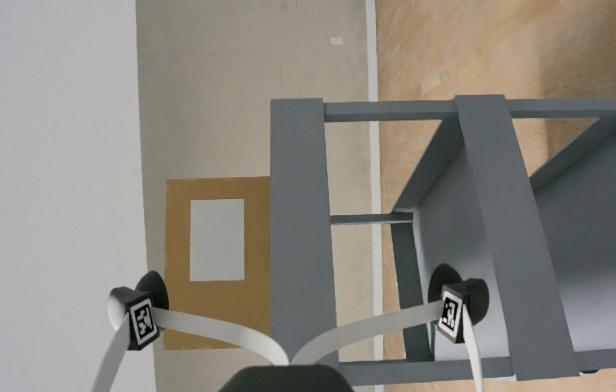

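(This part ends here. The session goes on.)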